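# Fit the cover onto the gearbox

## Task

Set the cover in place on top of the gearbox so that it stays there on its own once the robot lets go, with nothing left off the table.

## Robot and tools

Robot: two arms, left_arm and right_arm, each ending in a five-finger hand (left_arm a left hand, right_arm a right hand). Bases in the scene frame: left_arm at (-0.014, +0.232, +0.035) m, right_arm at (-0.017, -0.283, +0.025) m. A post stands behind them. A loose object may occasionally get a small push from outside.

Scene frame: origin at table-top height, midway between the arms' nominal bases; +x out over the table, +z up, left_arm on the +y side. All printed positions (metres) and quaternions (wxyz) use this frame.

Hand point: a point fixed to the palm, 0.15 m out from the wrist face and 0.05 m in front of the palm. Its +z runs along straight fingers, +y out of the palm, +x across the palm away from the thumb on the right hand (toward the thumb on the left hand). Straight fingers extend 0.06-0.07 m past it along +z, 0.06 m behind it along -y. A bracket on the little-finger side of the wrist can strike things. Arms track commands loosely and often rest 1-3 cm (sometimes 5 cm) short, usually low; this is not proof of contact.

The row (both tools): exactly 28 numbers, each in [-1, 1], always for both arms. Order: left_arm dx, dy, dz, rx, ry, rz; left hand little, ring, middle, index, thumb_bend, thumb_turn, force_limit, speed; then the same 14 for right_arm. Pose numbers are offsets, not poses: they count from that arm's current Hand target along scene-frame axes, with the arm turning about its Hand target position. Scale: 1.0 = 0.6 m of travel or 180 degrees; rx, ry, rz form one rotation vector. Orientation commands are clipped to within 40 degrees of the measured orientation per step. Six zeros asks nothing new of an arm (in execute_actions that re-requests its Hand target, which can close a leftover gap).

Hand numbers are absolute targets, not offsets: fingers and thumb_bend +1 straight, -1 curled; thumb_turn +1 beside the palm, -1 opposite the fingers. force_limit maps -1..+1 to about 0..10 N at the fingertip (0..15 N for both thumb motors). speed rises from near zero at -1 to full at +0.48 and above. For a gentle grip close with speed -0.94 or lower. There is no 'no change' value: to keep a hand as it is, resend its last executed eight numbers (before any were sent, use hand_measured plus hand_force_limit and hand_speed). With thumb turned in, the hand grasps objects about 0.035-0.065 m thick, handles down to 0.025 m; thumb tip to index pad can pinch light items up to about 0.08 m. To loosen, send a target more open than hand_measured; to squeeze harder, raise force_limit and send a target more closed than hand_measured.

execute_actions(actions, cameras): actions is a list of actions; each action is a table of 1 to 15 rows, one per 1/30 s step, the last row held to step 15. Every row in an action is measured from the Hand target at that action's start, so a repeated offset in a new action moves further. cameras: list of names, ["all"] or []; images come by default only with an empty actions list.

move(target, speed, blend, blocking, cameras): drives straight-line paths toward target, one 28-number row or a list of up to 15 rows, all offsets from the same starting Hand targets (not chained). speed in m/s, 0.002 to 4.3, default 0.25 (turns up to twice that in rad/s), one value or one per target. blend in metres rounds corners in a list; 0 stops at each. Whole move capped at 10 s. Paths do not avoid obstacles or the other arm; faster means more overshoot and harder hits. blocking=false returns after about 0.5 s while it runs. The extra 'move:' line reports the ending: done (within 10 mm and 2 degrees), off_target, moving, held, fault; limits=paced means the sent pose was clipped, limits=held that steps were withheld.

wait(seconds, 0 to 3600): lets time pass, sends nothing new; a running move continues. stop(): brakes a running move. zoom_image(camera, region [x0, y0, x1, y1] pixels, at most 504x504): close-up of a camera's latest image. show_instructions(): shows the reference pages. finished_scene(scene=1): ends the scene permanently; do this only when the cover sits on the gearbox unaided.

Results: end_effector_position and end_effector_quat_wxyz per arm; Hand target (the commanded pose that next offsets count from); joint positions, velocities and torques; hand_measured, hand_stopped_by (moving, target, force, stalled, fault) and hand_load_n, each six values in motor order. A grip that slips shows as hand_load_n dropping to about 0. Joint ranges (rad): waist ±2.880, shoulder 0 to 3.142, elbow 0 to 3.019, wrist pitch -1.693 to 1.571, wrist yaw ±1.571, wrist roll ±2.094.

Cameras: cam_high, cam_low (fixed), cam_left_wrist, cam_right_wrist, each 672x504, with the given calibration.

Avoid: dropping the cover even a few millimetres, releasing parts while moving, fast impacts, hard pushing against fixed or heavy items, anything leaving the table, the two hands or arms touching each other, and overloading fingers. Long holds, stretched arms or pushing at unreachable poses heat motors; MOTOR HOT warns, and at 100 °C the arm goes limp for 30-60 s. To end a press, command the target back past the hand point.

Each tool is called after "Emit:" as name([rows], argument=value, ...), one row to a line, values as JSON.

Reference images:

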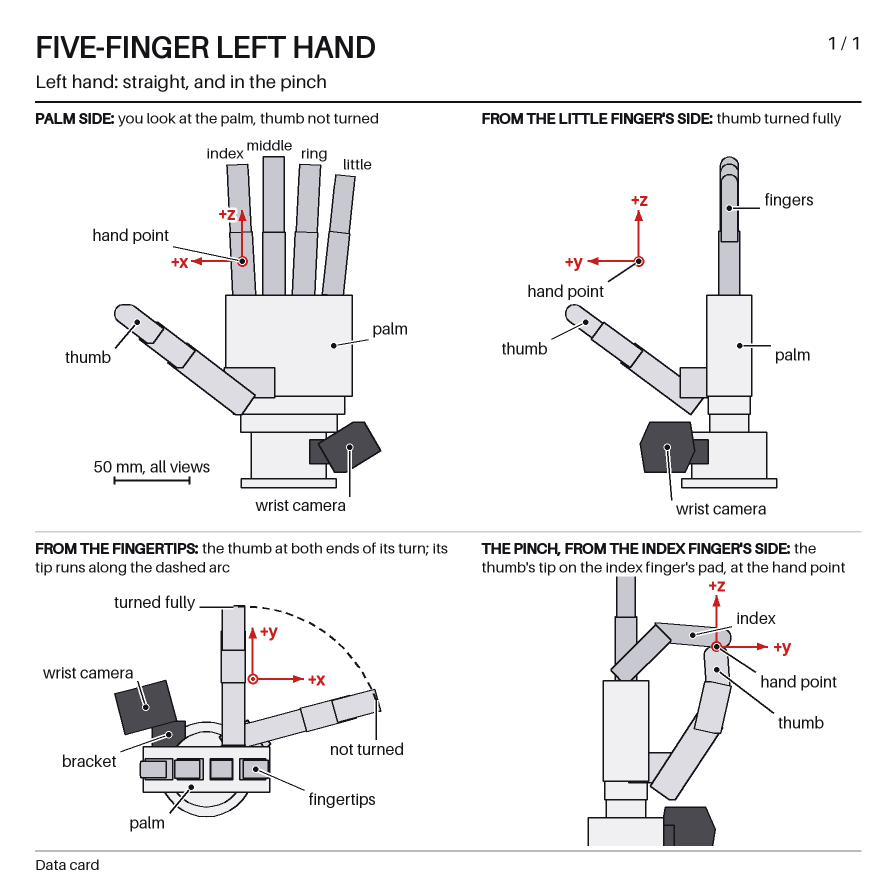

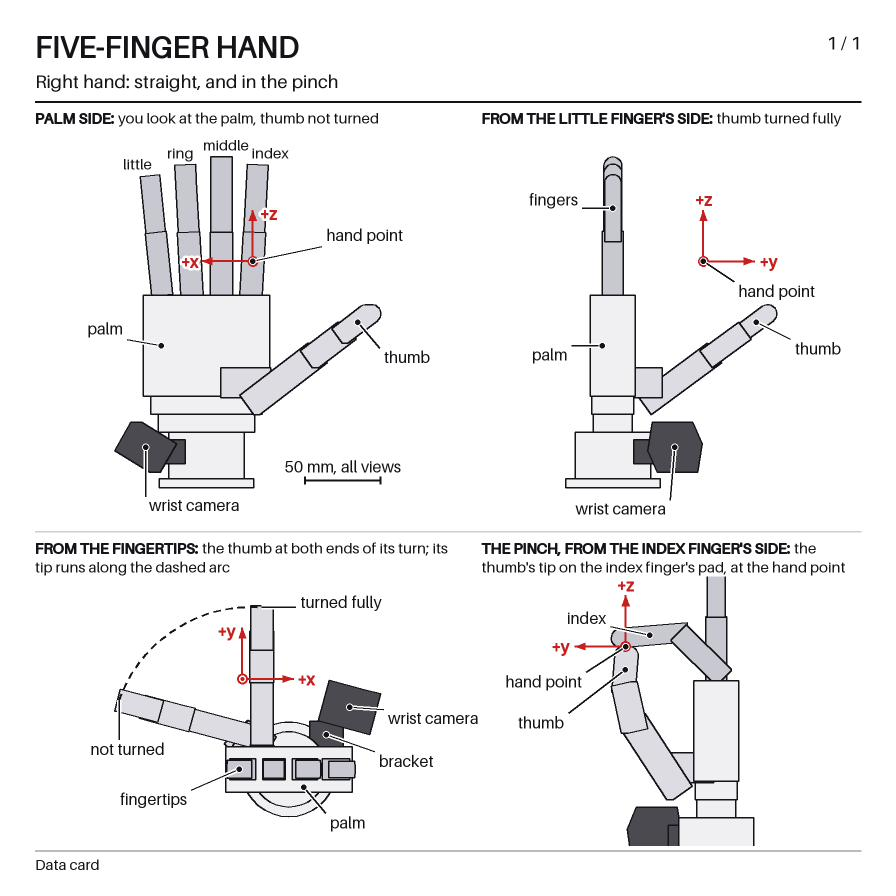

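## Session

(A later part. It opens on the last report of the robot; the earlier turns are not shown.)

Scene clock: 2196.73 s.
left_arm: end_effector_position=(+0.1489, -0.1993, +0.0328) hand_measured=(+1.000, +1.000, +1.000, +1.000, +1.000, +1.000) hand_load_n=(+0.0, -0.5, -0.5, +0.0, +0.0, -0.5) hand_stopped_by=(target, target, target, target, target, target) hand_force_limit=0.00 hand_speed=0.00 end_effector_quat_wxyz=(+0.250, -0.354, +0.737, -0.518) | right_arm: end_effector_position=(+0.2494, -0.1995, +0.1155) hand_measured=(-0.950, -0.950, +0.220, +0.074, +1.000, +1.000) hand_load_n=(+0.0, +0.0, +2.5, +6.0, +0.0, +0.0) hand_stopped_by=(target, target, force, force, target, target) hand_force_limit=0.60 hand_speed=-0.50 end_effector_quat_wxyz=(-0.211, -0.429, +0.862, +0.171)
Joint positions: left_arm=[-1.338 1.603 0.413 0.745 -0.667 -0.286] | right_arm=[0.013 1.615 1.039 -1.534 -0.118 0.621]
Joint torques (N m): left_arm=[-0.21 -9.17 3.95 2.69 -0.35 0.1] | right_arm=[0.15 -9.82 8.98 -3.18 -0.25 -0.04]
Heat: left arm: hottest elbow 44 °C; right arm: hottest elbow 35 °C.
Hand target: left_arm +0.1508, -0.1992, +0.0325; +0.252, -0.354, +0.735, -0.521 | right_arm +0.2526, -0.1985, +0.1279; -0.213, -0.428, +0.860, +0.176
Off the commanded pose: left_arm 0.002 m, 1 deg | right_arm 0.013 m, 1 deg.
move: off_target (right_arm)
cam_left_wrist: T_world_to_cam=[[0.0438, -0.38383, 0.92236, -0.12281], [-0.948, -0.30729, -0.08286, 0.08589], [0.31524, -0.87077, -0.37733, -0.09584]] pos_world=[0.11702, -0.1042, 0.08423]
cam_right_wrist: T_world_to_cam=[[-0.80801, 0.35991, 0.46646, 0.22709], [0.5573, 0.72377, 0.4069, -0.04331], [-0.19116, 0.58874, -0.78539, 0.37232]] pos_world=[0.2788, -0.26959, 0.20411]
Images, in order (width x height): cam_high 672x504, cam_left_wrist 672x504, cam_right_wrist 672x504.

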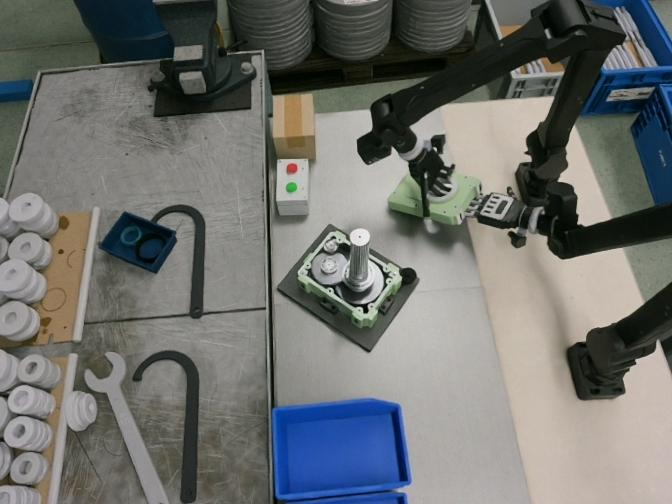

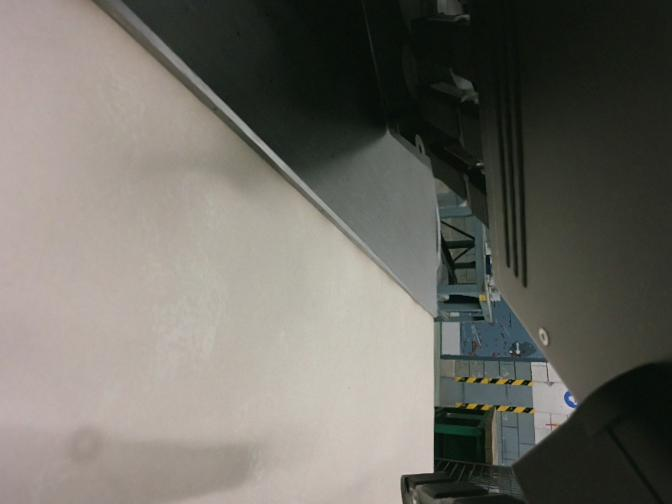

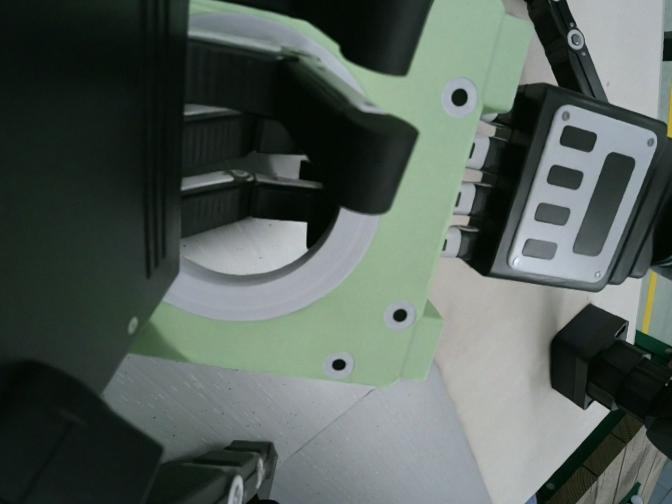

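Emit:
move([
  [-0.0073,0.0058,-0.0240,0,0,0,1,1,1,1,1,1,0,0, 0,0,0,0,0,0,-0.95,-0.95,0.17,0.07,1,1,0.6,-0.5],
  [0.0297,-0.0237,-0.0446,0,0,0,1,1,1,1,1,1,0,0, 0,0,0,0,0,0,-0.95,-0.95,0.17,0.07,1,1,0.6,-0.5],
], speed=0.06, cameras=["cam_high","cam_left_wrist","cam_low"])

Emit:
zoom_image(camera="cam_high", region=[380, 130, 560, 270])

Emit:
zoom_image(camera="cam_left_wrist", region=[300, 0, 500, 250])

Scene clock: 2210.30 s.
left_arm: end_effector_position=(+0.1606, -0.2029, -0.0002) hand_measured=(+1.000, +1.000, +1.000, +1.000, +1.000, +1.000) hand_load_n=(+0.0, +0.0, +0.0, +0.0, +0.0, +0.0) hand_stopped_by=(target, target, target, target, target, target) hand_force_limit=0.00 hand_speed=0.00 end_effector_quat_wxyz=(+0.252, -0.351, +0.744, -0.510) | right_arm: end_effector_position=(+0.2494, -0.1995, +0.1155) hand_measured=(-0.950, -0.950, +0.220, +0.074, +1.000, +1.000) hand_load_n=(+0.0, +0.0, +2.5, +6.0, +0.0, +0.0) hand_stopped_by=(target, target, force, force, target, target) hand_force_limit=0.60 hand_speed=-0.50 end_effector_quat_wxyz=(-0.211, -0.429, +0.862, +0.171)
Joint positions: left_arm=[-1.304 1.745 0.433 0.859 -0.634 -0.264] | right_arm=[0.013 1.615 1.039 -1.534 -0.118 0.621]
Joint torques (N m): left_arm=[0.73 -10.17 4.77 2.73 -0.01 0.11] | right_arm=[0.09 -9.52 8.96 -3.07 -0.28 -0.03]
Heat: left arm: hottest elbow 43 °C; right arm: hottest elbow 35 °C.
Hand target: left_arm +0.1687, -0.2135, +0.0059; +0.252, -0.354, +0.734, -0.521 | right_arm +0.2526, -0.1985, +0.1279; -0.213, -0.428, +0.860, +0.176
Off the commanded pose: left_arm 0.014 m, 2 deg | right_arm 0.013 m, 1 deg.
move: off_target (left_arm)
cam_left_wrist: T_world_to_cam=[[0.04486, -0.40311, 0.91405, -0.09844], [-0.9491, -0.30273, -0.08692, 0.09414], [0.31175, -0.86363, -0.39617, -0.11307]] pos_world=[0.12901, -0.10883, 0.05337]
Images, in order (width x height): cam_high 672x504, cam_low 672x504, cam_left_wrist 672x504.

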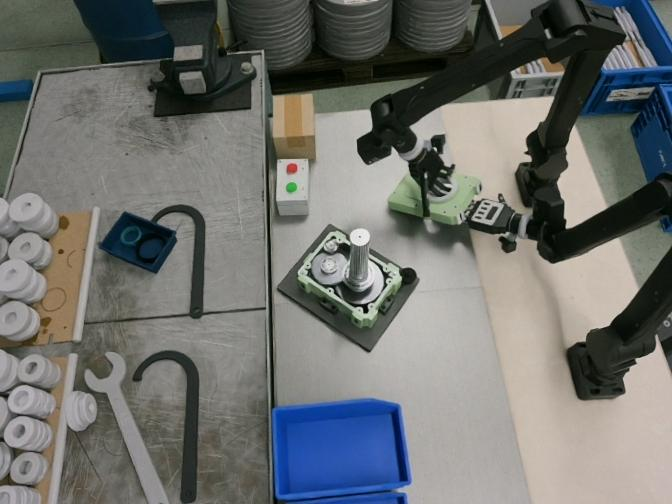

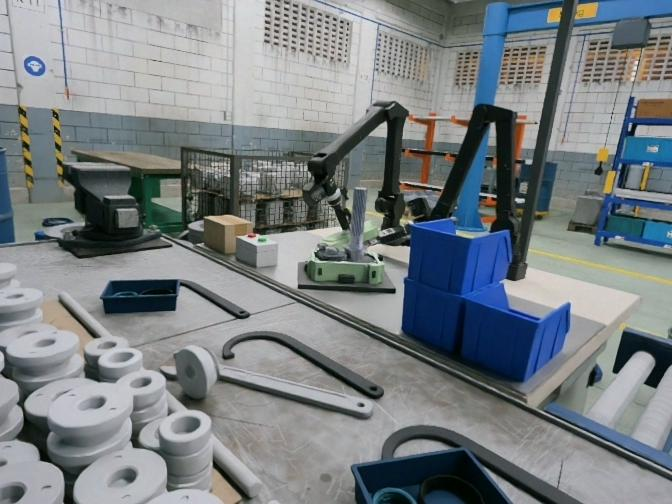

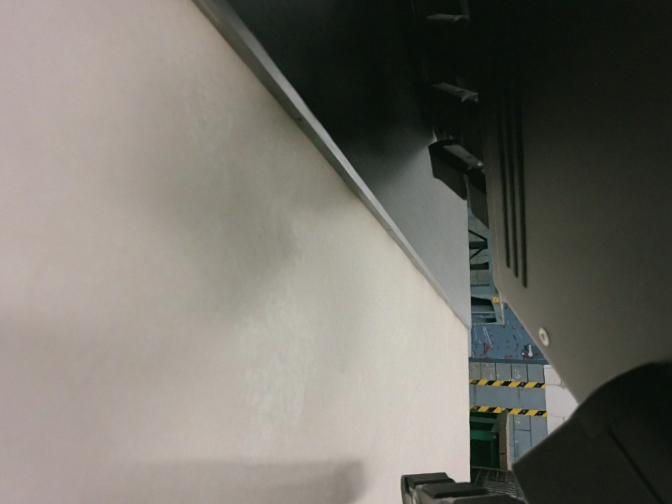

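Scaled by 2.800 from the camera's image (finer frame: 960x720).

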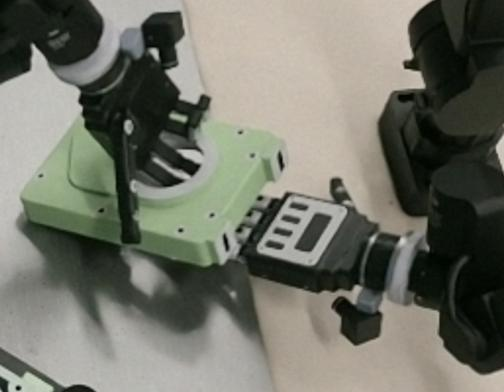

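Scaled by 2.016 from the camera's image (finer frame: 960x720).

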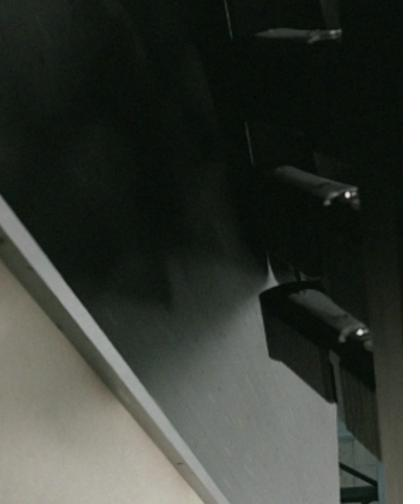

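Emit:
move([
  [0.0062,-0.0050,0.0183,0,0,0,1,1,1,1,1,1,0,0, 0,0,0,0,0,0,-0.95,-0.95,0.17,0.07,1,1,0.6,-0.5],
  [0.0540,-0.0430,-0.0083,0,0,0,1,1,1,1,1,1,0,0, 0,0,0,0,0,0,-0.95,-0.95,0.17,0.07,1,1,0.6,-0.5],
], speed=0.06, cameras=["cam_high","cam_left_wrist","cam_right_wrist"])

Emit:
zoom_image(camera="cam_high", region=[380, 130, 560, 270])

Emit:
zoom_image(camera="cam_left_wrist", region=[300, 0, 500, 250])

Scene clock: 2219.23 s.
left_arm: end_effector_position=(+0.1909, -0.2281, -0.0067) hand_measured=(+1.000, +1.000, +1.000, +1.000, +1.000, +1.000) hand_load_n=(+0.0, +0.0, +0.0, +0.0, +0.0, +0.0) hand_stopped_by=(target, target, target, target, target, target) hand_force_limit=0.00 hand_speed=0.00 end_effector_quat_wxyz=(+0.251, -0.351, +0.745, -0.509) | right_arm: end_effector_position=(+0.2494, -0.1995, +0.1155) hand_measured=(-0.950, -0.950, +0.220, +0.074, +1.000, +1.000) hand_load_n=(+0.0, +0.0, +2.5, +6.0, +0.0, +0.0) hand_stopped_by=(target, target, force, force, target, target) hand_force_limit=0.60 hand_speed=-0.50 end_effector_quat_wxyz=(-0.211, -0.429, +0.862, +0.171)
Joint positions: left_arm=[-1.233 1.809 0.522 0.85 -0.568 -0.229] | right_arm=[0.013 1.615 1.039 -1.534 -0.118 0.621]
Joint torques (N m): left_arm=[0.62 -11.69 5.12 2.78 0.01 0.11] | right_arm=[0.32 -9.99 8.96 -3.08 -0.29 -0.06]
Heat: left arm: hottest elbow 43 °C; right arm: hottest elbow 35 °C.
Hand target: left_arm +0.2010, -0.2392, +0.0007; +0.252, -0.354, +0.735, -0.521 | right_arm +0.2526, -0.1985, +0.1279; -0.213, -0.428, +0.860, +0.176
Off the commanded pose: left_arm 0.017 m, 2 deg | right_arm 0.013 m, 1 deg.
move: off_target (left_arm)
cam_left_wrist: T_world_to_cam=[[0.04786, -0.40616, 0.91255, -0.10524], [-0.94966, -0.30169, -0.08448, 0.11511], [0.30962, -0.86256, -0.40016, -0.14621]] pos_world=[0.15962, -0.13413, 0.04725]
cam_right_wrist: T_world_to_cam=[[-0.80801, 0.35991, 0.46646, 0.22709], [0.5573, 0.72377, 0.4069, -0.04331], [-0.19116, 0.58874, -0.78539, 0.37232]] pos_world=[0.2788, -0.26959, 0.20411]

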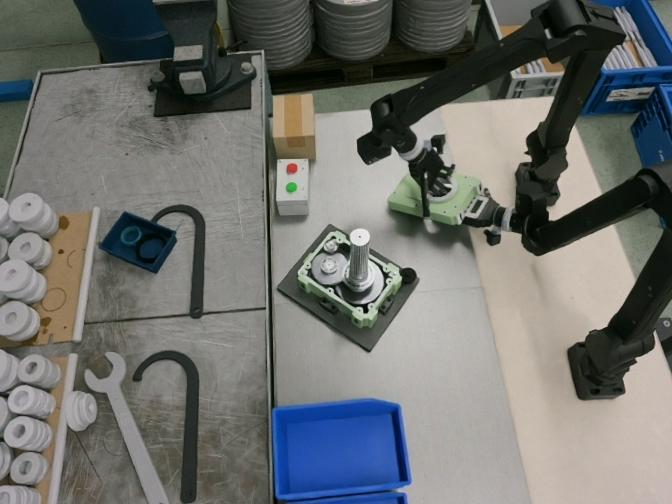

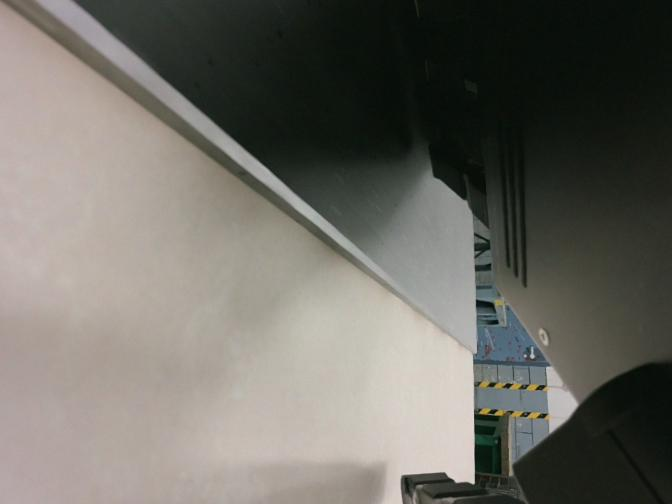

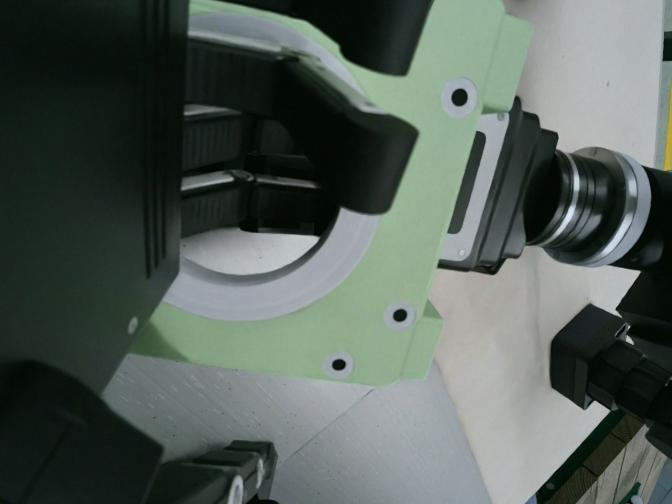

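Scaled by 2.800 from the camera's image (finer frame: 960x720).

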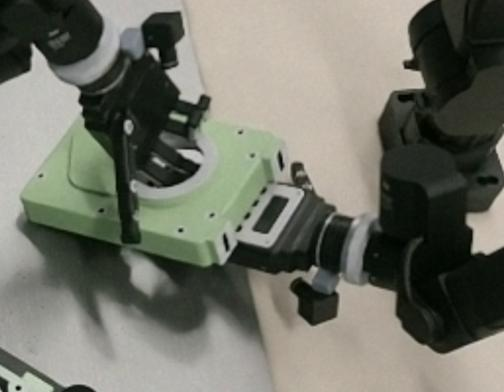

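Scaled by 2.016 from the camera's image (finer frame: 960x720).

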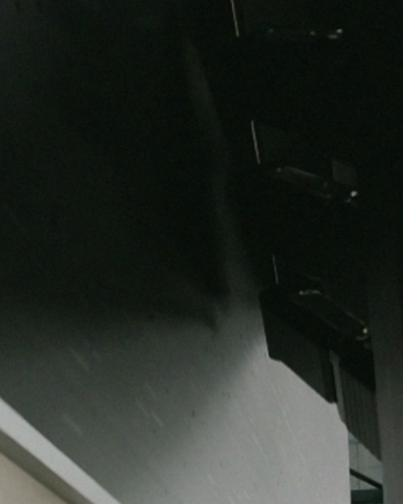

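Emit:
move([
  [0.0062,0.0078,0.0,0,0,0,1,1,1,1,1,1,0,0, 0,0,0,0,0,0,-0.95,-0.95,0.17,0.07,1,1,0.6,-0.5],
  [0.0062,0.0078,0.0417,0,0,0,1,1,1,1,1,1,0,0, 0,0,0,0,0,0,-0.95,-0.95,0.17,0.07,1,1,0.6,-0.5],
], speed=0.04, cameras=["cam_high","cam_left_wrist","cam_right_wrist"])

Emit:
zoom_image(camera="cam_high", region=[380, 130, 560, 270])

Scene clock: 2239.50 s.
left_arm: end_effector_position=(+0.1941, -0.2262, +0.0044) hand_measured=(+1.000, +1.000, +1.000, +1.000, +1.000, +1.000) hand_load_n=(+0.0, -0.5, +0.0, +0.0, +0.0, +0.0) hand_stopped_by=(target, target, target, target, target, target) hand_force_limit=0.00 hand_speed=0.00 end_effector_quat_wxyz=(+0.250, -0.348, +0.750, -0.504) | right_arm: end_effector_position=(+0.2489, -0.1995, +0.1159) hand_measured=(-0.950, -0.950, +0.220, +0.074, +1.000, +1.000) hand_load_n=(+0.0, +0.5, +1.5, +3.0, +0.0, +0.0) hand_stopped_by=(target, target, force, force, target, target) hand_force_limit=0.60 hand_speed=-0.50 end_effector_quat_wxyz=(-0.212, -0.428, +0.861, +0.172)
Joint positions: left_arm=[-1.22 1.758 0.522 0.792 -0.551 -0.219] | right_arm=[0.013 1.615 1.039 -1.536 -0.118 0.621]
Joint torques (N m): left_arm=[0.85 -15.15 4.78 1.74 -0.19 0.09] | right_arm=[-0.09 -9.82 8.98 -2.88 -0.26 -0.07]
Heat: left arm: hottest elbow 42 °C; right arm: hottest elbow 35 °C.
Hand target: left_arm +0.2048, -0.2344, +0.0257; +0.252, -0.354, +0.735, -0.521 | right_arm +0.2526, -0.1986, +0.1279; -0.213, -0.428, +0.860, +0.176
Off the commanded pose: left_arm 0.025 m, 3 deg | right_arm 0.013 m, 0 deg.
move: off_target (left_arm)
cam_left_wrist: T_world_to_cam=[[0.04819, -0.41713, 0.90757, -0.11723], [-0.95188, -0.29449, -0.08481, 0.12171], [0.30265, -0.85981, -0.41126, -0.1391]] pos_world=[0.1636, -0.13266, 0.05951]
cam_right_wrist: T_world_to_cam=[[-0.80666, 0.36023, 0.46853, 0.22595], [0.55858, 0.72369, 0.40529, -0.04335], [-0.19308, 0.58865, -0.785, 0.373]] pos_world=[0.2785, -0.26959, 0.2045]

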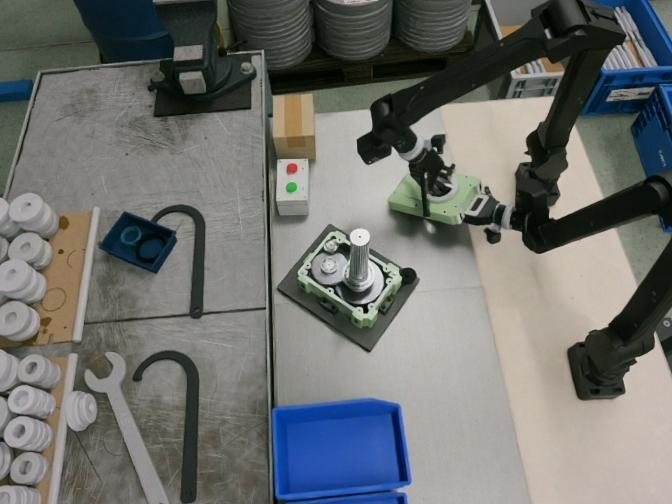

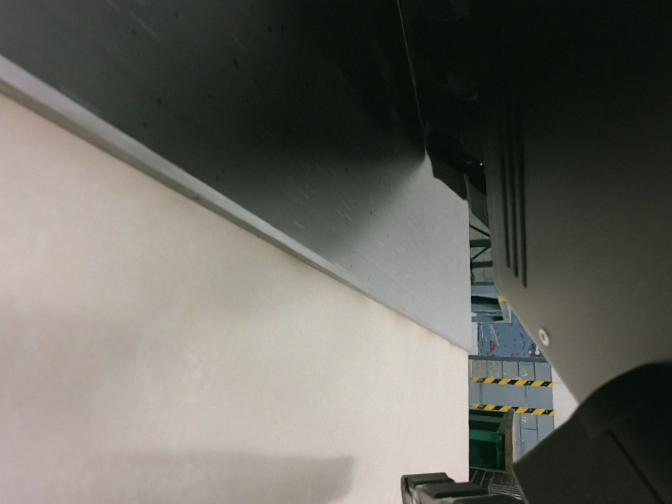

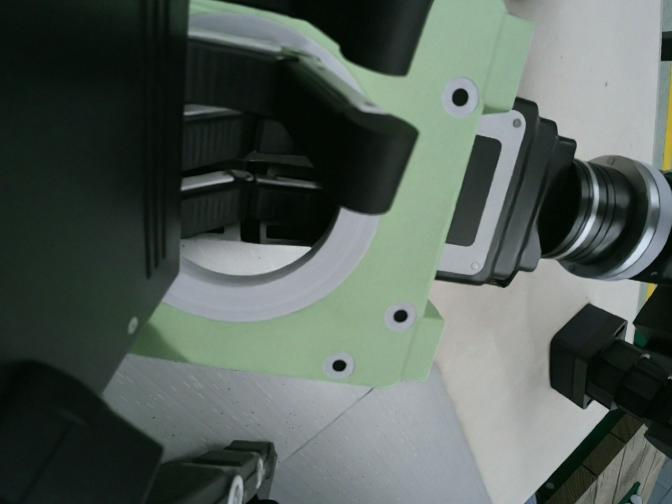

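Scaled by 2.800 from the camera's image (finer frame: 960x720).

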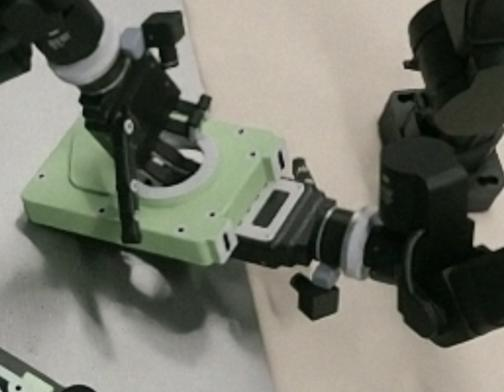

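Emit:
move(target=[0.0,0.0,0.0417,0,0,0,1,1,1,1,1,1,0,0, 0,0,0,0,0,0,-0.95,-0.95,0.17,0.07,1,1,0.6,-0.5], speed=0.04, cameras=["cam_high","cam_right_wrist"])

Emit:
zoom_image(camera="cam_high", region=[380, 130, 560, 270])

Scene clock: 2242.93 s.
left_arm: end_effector_position=(+0.1915, -0.2214, +0.0166) hand_measured=(+1.000, +1.000, +1.000, +1.000, +1.000, +1.000) hand_load_n=(+0.0, +0.0, +0.0, +0.0, +0.0, +0.0) hand_stopped_by=(target, target, target, target, target, target) hand_force_limit=0.00 hand_speed=0.00 end_effector_quat_wxyz=(+0.248, -0.350, +0.758, -0.492) | right_arm: end_effector_position=(+0.2458, -0.1989, +0.1205) hand_measured=(-0.950, -0.950, +0.220, +0.074, +1.000, +1.000) hand_load_n=(+0.0, -0.5, +0.0, +0.0, +0.0, +0.0) hand_stopped_by=(target, target, force, force, target, target) hand_force_limit=0.60 hand_speed=-0.50 end_effector_quat_wxyz=(-0.218, -0.426, +0.860, +0.177)
Joint positions: left_arm=[-1.22 1.686 0.522 0.687 -0.547 -0.229] | right_arm=[0.013 1.612 1.041 -1.557 -0.121 0.621]
Joint torques (N m): left_arm=[0.56 -16.21 5.57 2.21 -0.37 0.17] | right_arm=[-0.03 -9.64 8.75 -2.11 -0.16 -0.05]
Heat: left arm: hottest elbow 42 °C; right arm: hottest elbow 35 °C.
Hand target: left_arm +0.2048, -0.2345, +0.0508; +0.252, -0.354, +0.734, -0.521 | right_arm +0.2525, -0.1985, +0.1279; -0.213, -0.428, +0.860, +0.176
Off the commanded pose: left_arm 0.039 m, 4 deg | right_arm 0.010 m, 1 deg.
move: off_target (left_arm)
cam_right_wrist: T_world_to_cam=[[-0.79816, 0.36035, 0.48279, 0.21729], [0.56651, 0.72157, 0.39799, -0.04538], [-0.20495, 0.59117, -0.78007, 0.37846]] pos_world=[0.27671, -0.26929, 0.20838]

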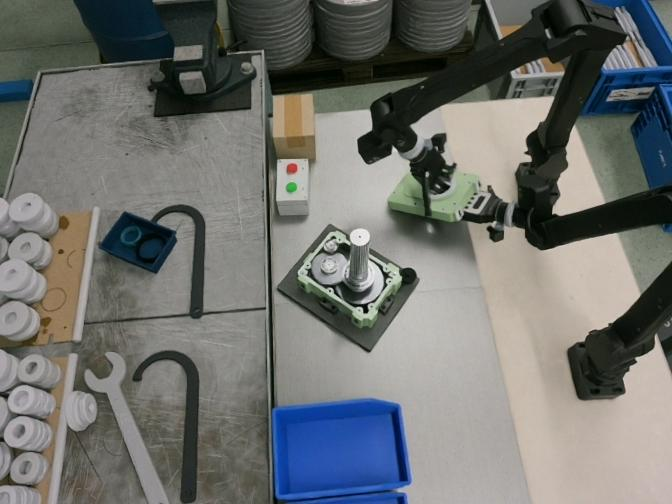

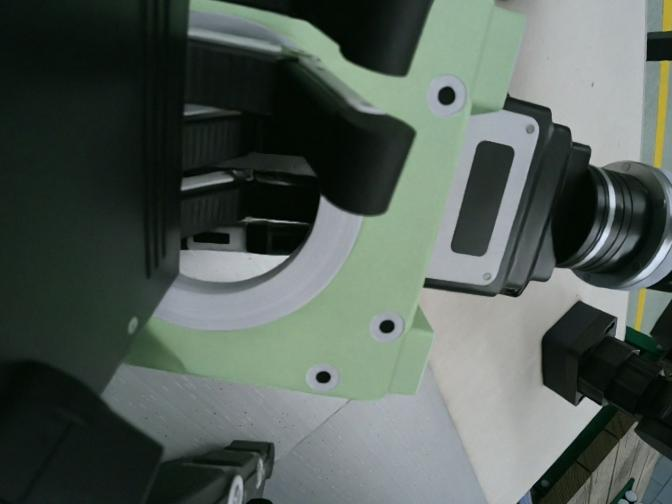

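Scaled by 2.800 from the camera's image (finer frame: 960x720).

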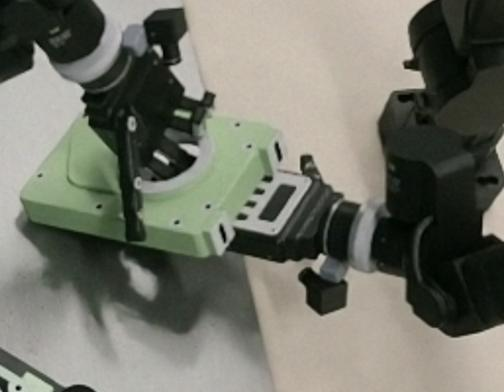

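Emit:
move([
  [0,0,0,0,0,0,1,1,1,1,1,1,0,0, 0.0110,-0.0090,0.0100,0,0,0,-0.95,-0.95,0.22,0.08,1,1,0.6,-0.5],
  [0,0,0,0,0,0,1,1,1,1,1,1,0,0, 0.0110,-0.0090,0.0100,0,0,0,-0.95,-0.95,0.45,0.42,1,1,0.6,0.0],
  [0,0,0,0,0,0,1,1,1,1,1,1,0,0, 0.0300,-0.0200,0.0600,0,0,0,-0.95,-0.95,0.45,0.42,1,1,0.6,0.0],
  [0,0,0,0,0,0,1,1,1,1,1,1,0,0, 0.0500,-0.0350,0.1500,0,0,0,-0.95,-0.95,0.45,0.42,1,1,0.6,0.0],
], speed=0.06, cameras=["cam_high","cam_left_wrist","cam_low"])

Emit:
zoom_image(camera="cam_high", region=[380, 130, 560, 270])

Emit:
zoom_image(camera="cam_low", region=[290, 150, 470, 300])

Scene clock: 2251.97 s.
left_arm: end_effector_position=(+0.1922, -0.2224, +0.0312) hand_measured=(+1.000, +1.000, +1.000, +1.000, +1.000, +1.000) hand_load_n=(+0.0, +0.0, +0.0, +0.0, +0.0, +0.0) hand_stopped_by=(target, target, target, target, target, target) hand_force_limit=0.00 hand_speed=0.00 end_effector_quat_wxyz=(+0.248, -0.349, +0.751, -0.502) | right_arm: end_effector_position=(+0.2732, -0.2158, +0.2057) hand_measured=(-0.950, -0.950, +0.450, +0.420, +1.000, +1.000) hand_load_n=(+0.0, +0.0, +0.0, +0.0, -0.5, +0.0) hand_stopped_by=(target, target, target, target, target, target) hand_force_limit=0.60 hand_speed=0.00 end_effector_quat_wxyz=(-0.130, -0.433, +0.879, +0.150)
Joint positions: left_arm=[-1.22 1.647 0.516 0.678 -0.548 -0.224] | right_arm=[-0.048 1.455 1.176 -1.669 -0.131 0.575]
Joint torques (N m): left_arm=[0.79 -12.81 6.2 2.45 -0.31 0.12] | right_arm=[-0.62 -8.88 11.28 -1.61 -0.12 -0.1]
Heat: left arm: hottest elbow 42 °C; right arm: hottest elbow 35 °C.
Hand target: left_arm +0.2049, -0.2346, +0.0509; +0.252, -0.354, +0.734, -0.521 | right_arm +0.2825, -0.2196, +0.2179; -0.213, -0.428, +0.860, +0.176
Off the commanded pose: left_arm 0.026 m, 3 deg | right_arm 0.016 m, 10 deg.
joint sent to its limit (right arm) — joint 4 (wrist pitch), lower limit. The joint targets are off in orientation, not in position.
move: off_target (right_arm); target 2's new numbers were sent with right_arm's hand 0.012 m and 1 deg from that target
cam_left_wrist: T_world_to_cam=[[0.05339, -0.42045, 0.90574, -0.14153], [-0.95259, -0.29352, -0.0801, 0.12349], [0.29954, -0.85852, -0.41619, -0.12324]] pos_world=[0.16211, -0.12906, 0.0868]
Images, in order (width x height): cam_high 672x504, cam_low 672x504, cam_left_wrist 672x504.

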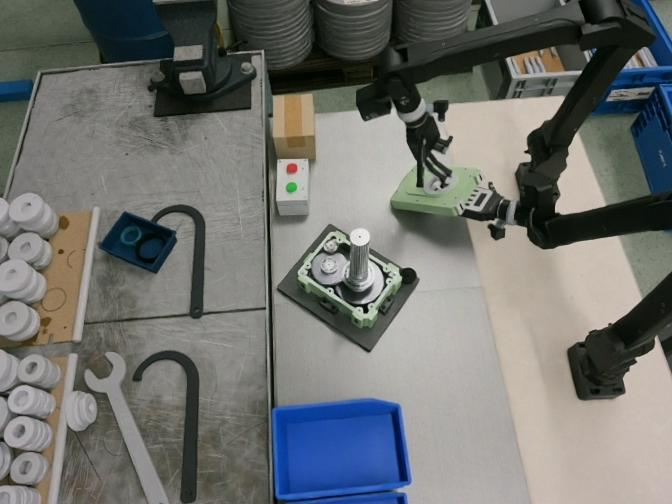

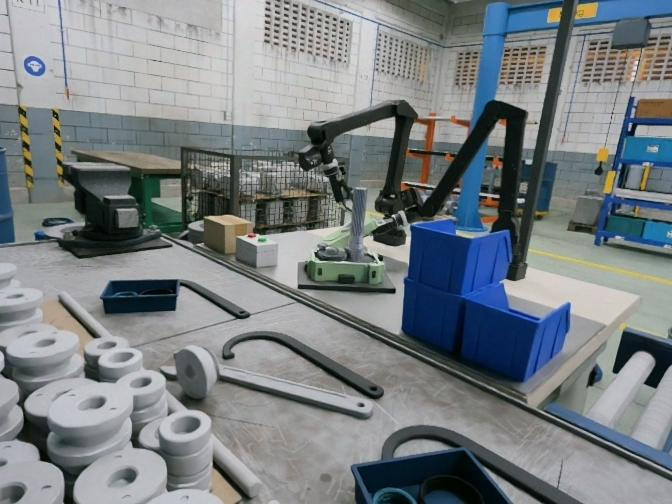

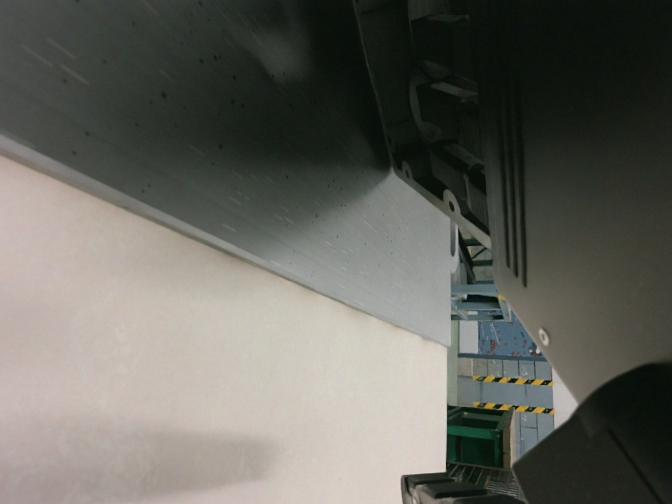

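Scaled by 2.800 from the camera's image (finer frame: 960x720).

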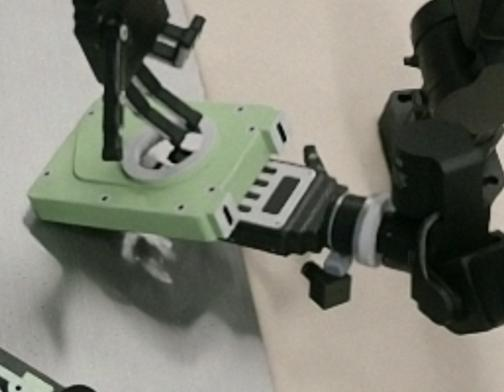

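Scaled by 2.800 from the camera's image (finer frame: 960x720).

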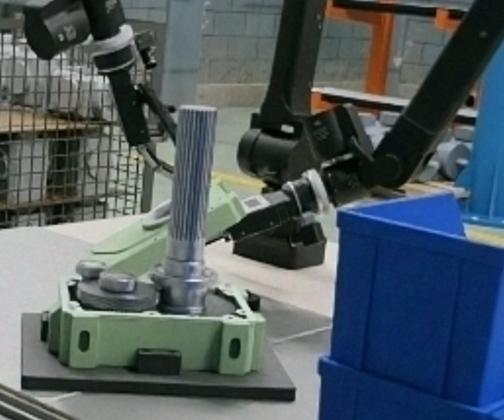

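Emit:
move(target=[0,0,0,0,0,0,1,1,1,1,1,1,0,0, -0.0500,-0.1500,0.1500,0.10,-0.03,0,-0.95,-0.95,0.9,0.9,1,1,0.0,0.0], speed=0.2, cameras=["cam_high"])

Scene clock: 2266.80 s.
left_arm: end_effector_position=(+0.1922, -0.2224, +0.0312) hand_measured=(+1.000, +1.000, +1.000, +1.000, +1.000, +1.000) hand_load_n=(+0.0, +0.0, -0.5, +0.0, +0.0, +0.0) hand_stopped_by=(target, target, target, target, target, target) hand_force_limit=0.00 hand_speed=0.00 end_effector_quat_wxyz=(+0.248, -0.349, +0.751, -0.502) | right_arm: end_effector_position=(+0.2470, -0.3063, +0.2953) hand_measured=(-0.950, -0.950, +0.900, +0.900, +1.000, +1.000) hand_load_n=(+0.0, +0.5, +0.0, +0.0, +0.0, +0.0) hand_stopped_by=(target, target, target, target, target, target) hand_force_limit=0.00 hand_speed=0.00 end_effector_quat_wxyz=(+0.083, -0.453, +0.880, +0.111)
Joint positions: left_arm=[-1.22 1.647 0.516 0.678 -0.548 -0.224] | right_arm=[-0.429 1.178 1.204 -1.672 -0.268 0.174]
Joint torques (N m): left_arm=[0.67 -12.69 6.24 2.44 -0.31 0.11] | right_arm=[0.44 -4.72 12.4 -0.77 -0.06 -0.08]
Heat: left arm: hottest elbow 42 °C; right arm: hottest elbow 36 °C.
Hand target: left_arm +0.2049, -0.2346, +0.0509; +0.252, -0.354, +0.734, -0.521 | right_arm +0.2525, -0.3095, +0.3079; -0.103, -0.464, +0.831, +0.288
Off the commanded pose: left_arm 0.026 m, 3 deg | right_arm 0.014 m, 30 deg.
joint sent to its limit (right arm) — joint 4 (wrist pitch), lower limit. The joint targets are off in orientation, not in position.
move: off_target (right_arm)

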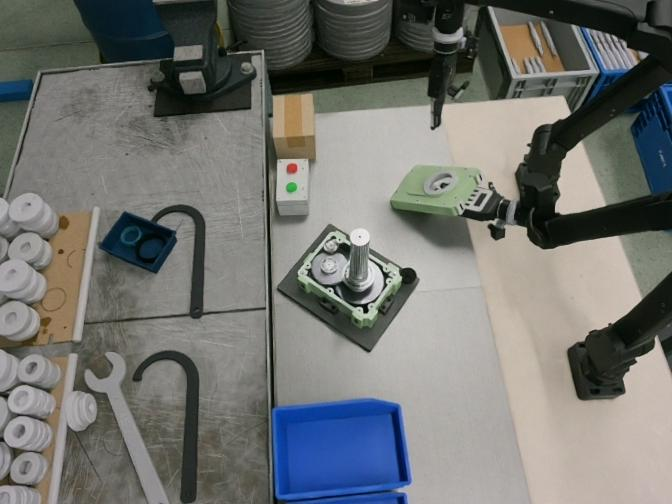

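Emit:
zoom_image(camera="cam_high", region=[370, 140, 530, 260])

Scaled by 3.150 from the camera's image (finer frame: 960x720).

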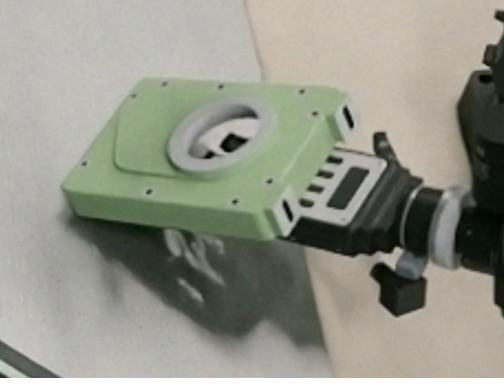

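Emit:
move(target=[0.0085,-0.0068,0.0080,-0.0149,-0.0187,0,1,1,1,1,1,1,0,0, 0,0,0,0,0,0,-0.95,-0.95,0.9,0.9,1,1,0.0,0.0], speed=0.04, cameras=["cam_high","cam_left_wrist"])

Emit:
zoom_image(camera="cam_high", region=[370, 140, 530, 260])

Emit:
zoom_image(camera="cam_left_wrist", region=[300, 0, 550, 300])

Scene clock: 2273.63 s.
left_arm: end_effector_position=(+0.1988, -0.2277, +0.0363) hand_measured=(+1.000, +1.000, +1.000, +1.000, +1.000, +1.000) hand_load_n=(+0.0, +0.0, +0.0, +0.0, +0.0, +0.0) hand_stopped_by=(target, target, target, target, target, target) hand_force_limit=0.00 hand_speed=0.00 end_effector_quat_wxyz=(+0.259, -0.345, +0.733, -0.526) | right_arm: end_effector_position=(+0.2469, -0.3064, +0.2952) hand_measured=(-0.950, -0.950, +0.900, +0.900, +1.000, +1.000) hand_load_n=(+0.0, +0.0, +0.0, +0.0, +0.0, +0.0) hand_stopped_by=(target, target, target, target, target, target) hand_force_limit=0.00 hand_speed=0.00 end_effector_quat_wxyz=(+0.083, -0.454, +0.880, +0.111)
Joint positions: left_arm=[-1.22 1.682 0.51 0.792 -0.566 -0.193] | right_arm=[-0.429 1.178 1.204 -1.672 -0.267 0.173]
Joint torques (N m): left_arm=[0.56 -12.22 5.44 3.79 -0.29 0.25] | right_arm=[0.67 -5.13 12.4 -0.72 -0.06 -0.1]
Heat: left arm: hottest elbow 42 °C; right arm: hottest elbow 36 °C.
Hand target: left_arm +0.2099, -0.2386, +0.0555; +0.266, -0.344, +0.714, -0.548 | right_arm +0.2525, -0.3095, +0.3079; -0.103, -0.464, +0.831, +0.288
Off the commanded pose: left_arm 0.025 m, 3 deg | right_arm 0.014 m, 30 deg.
joint sent to its limit (right arm) — joint 4 (wrist pitch), lower limit. The joint targets are off in orientation, not in position.
move: off_target (left_arm)
cam_left_wrist: T_world_to_cam=[[0.01377, -0.37999, 0.92489, -0.13231], [-0.94631, -0.30371, -0.11069, 0.12627], [0.32296, -0.87371, -0.36377, -0.13765]] pos_world=[0.16577, -0.1322, 0.08628]

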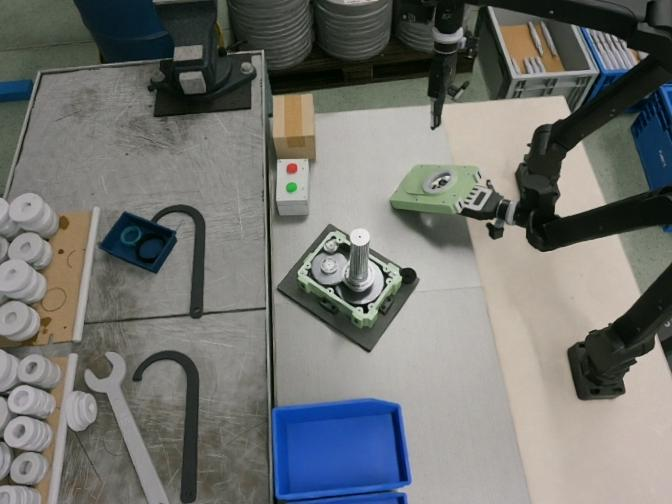

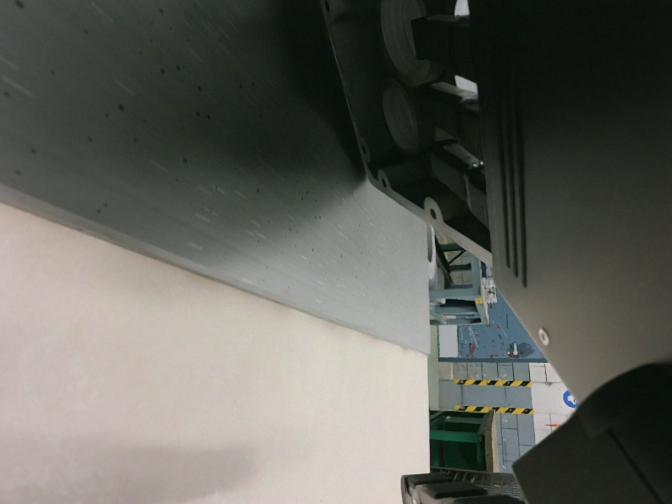

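Scaled by 3.150 from the camera's image (finer frame: 960x720).

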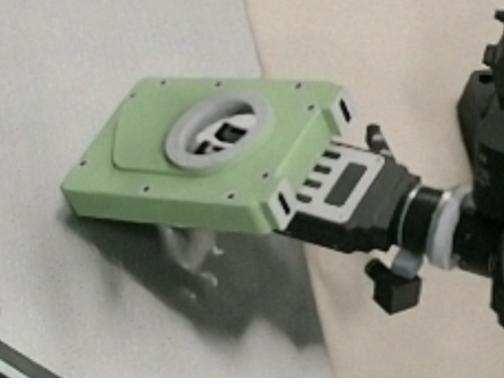

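Scaled by 1.680 from the camera's image (finer frame: 960x720).

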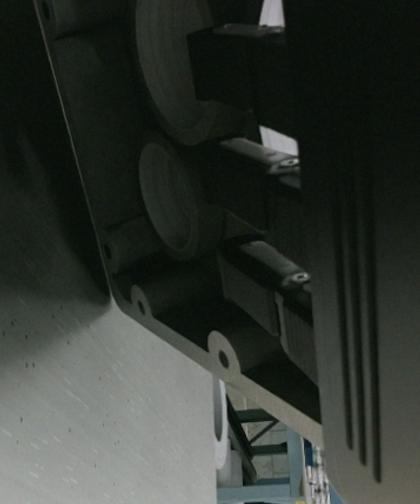

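Emit:
move(target=[0.0085,-0.0068,0.0080,-0.0149,-0.0187,0,1,1,1,1,1,1,0,0, 0,0,0,0,0,0,-0.95,-0.95,0.9,0.9,1,1,0.0,0.0], speed=0.04, cameras=["cam_high","cam_left_wrist","cam_low"])

Emit:
zoom_image(camera="cam_high", region=[370, 140, 530, 260])

Emit:
zoom_image(camera="cam_left_wrist", region=[300, 0, 550, 300])

Emit:
zoom_image(camera="cam_low", region=[290, 150, 470, 300])

Scene clock: 2281.90 s.
left_arm: end_effector_position=(+0.2050, -0.2324, +0.0400) hand_measured=(+1.000, +1.000, +1.000, +1.000, +1.000, +1.000) hand_load_n=(+0.0, +0.0, -0.5, +0.0, +0.0, +0.0) hand_stopped_by=(target, target, target, target, target, target) hand_force_limit=0.00 hand_speed=0.00 end_effector_quat_wxyz=(+0.272, -0.335, +0.714, -0.552) | right_arm: end_effector_position=(+0.2469, -0.3064, +0.2952) hand_measured=(-0.950, -0.950, +0.900, +0.900, +1.000, +1.000) hand_load_n=(+0.0, +0.0, +0.0, +0.0, +0.0, +0.0) hand_stopped_by=(target, target, target, target, target, target) hand_force_limit=0.00 hand_speed=0.00 end_effector_quat_wxyz=(+0.083, -0.454, +0.880, +0.111)
Joint positions: left_arm=[-1.22 1.734 0.501 0.94 -0.579 -0.145] | right_arm=[-0.429 1.178 1.204 -1.672 -0.267 0.173]
Joint torques (N m): left_arm=[0.32 -12.75 4.98 3.77 -0.25 0.21] | right_arm=[0.56 -5.19 12.46 -0.81 -0.05 -0.11]
Heat: left arm: hottest elbow 42 °C; right arm: hottest elbow 36 °C.
Hand target: left_arm +0.2150, -0.2427, +0.0603; +0.278, -0.334, +0.693, -0.575 | right_arm +0.2525, -0.3095, +0.3079; -0.103, -0.464, +0.831, +0.288
Off the commanded pose: left_arm 0.025 m, 4 deg | right_arm 0.014 m, 30 deg.
joint sent to its limit (right arm) — joint 4 (wrist pitch), lower limit. The joint targets are off in orientation, not in position.
move: off_target (left_arm)
cam_left_wrist: T_world_to_cam=[[-0.04123, -0.33816, 0.94019, -0.11736], [-0.93914, -0.30807, -0.15199, 0.13026], [0.34104, -0.88924, -0.30488, -0.15213]] pos_world=[0.16938, -0.13483, 0.08376]
Images, in order (width x height): cam_high 672x504, cam_low 672x504, cam_left_wrist 672x504.

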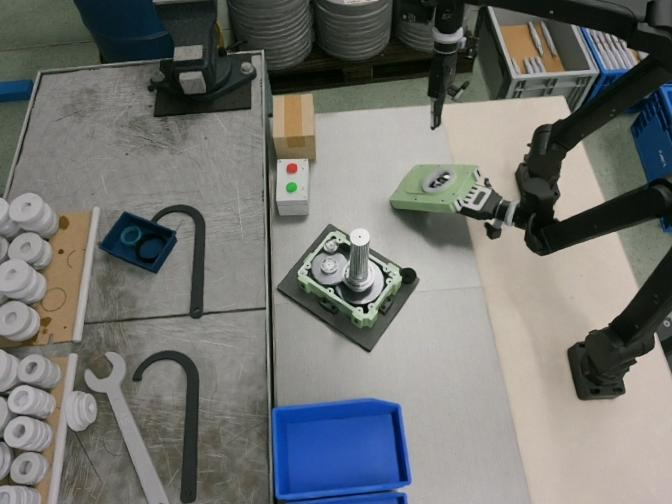

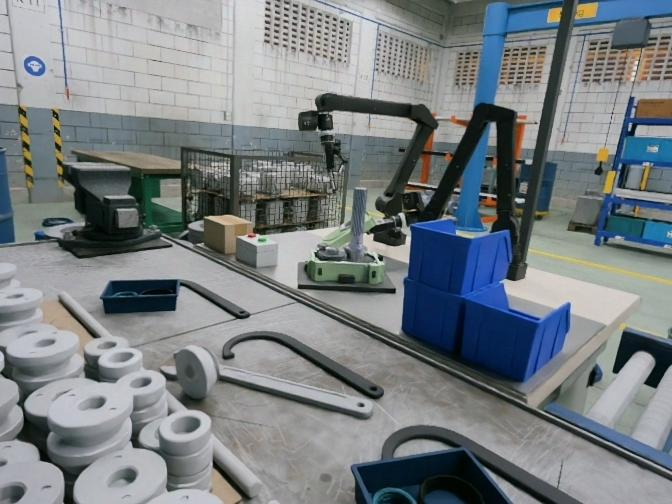

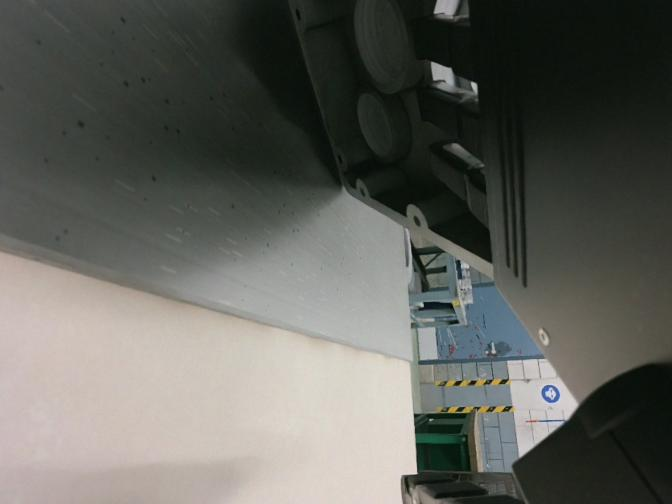

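Scaled by 3.150 from the camera's image (finer frame: 960x720).

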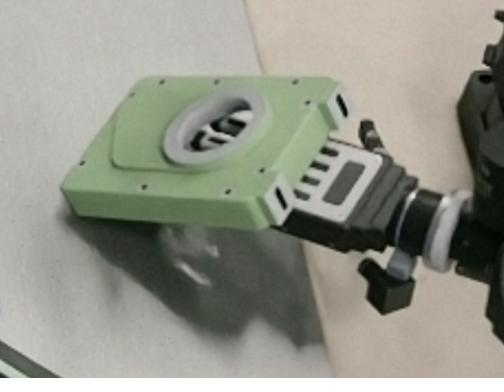

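Scaled by 1.680 from the camera's image (finer frame: 960x720).

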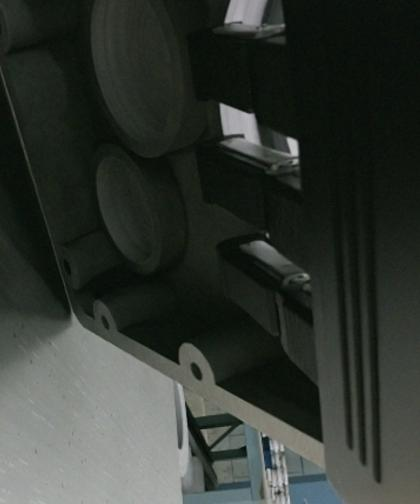

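Scaled by 2.800 from the camera's image (finer frame: 960x720).

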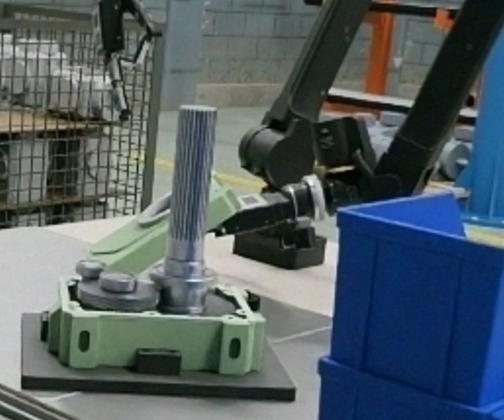

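Emit:
zoom_image(camera="cam_high", region=[415, 160, 495, 220])

Scaled by 6.300 from the camera's image (finer frame: 960x720).

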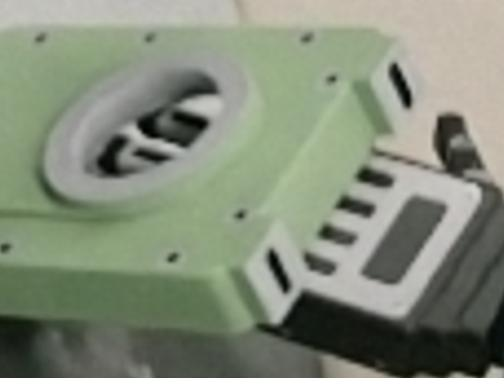

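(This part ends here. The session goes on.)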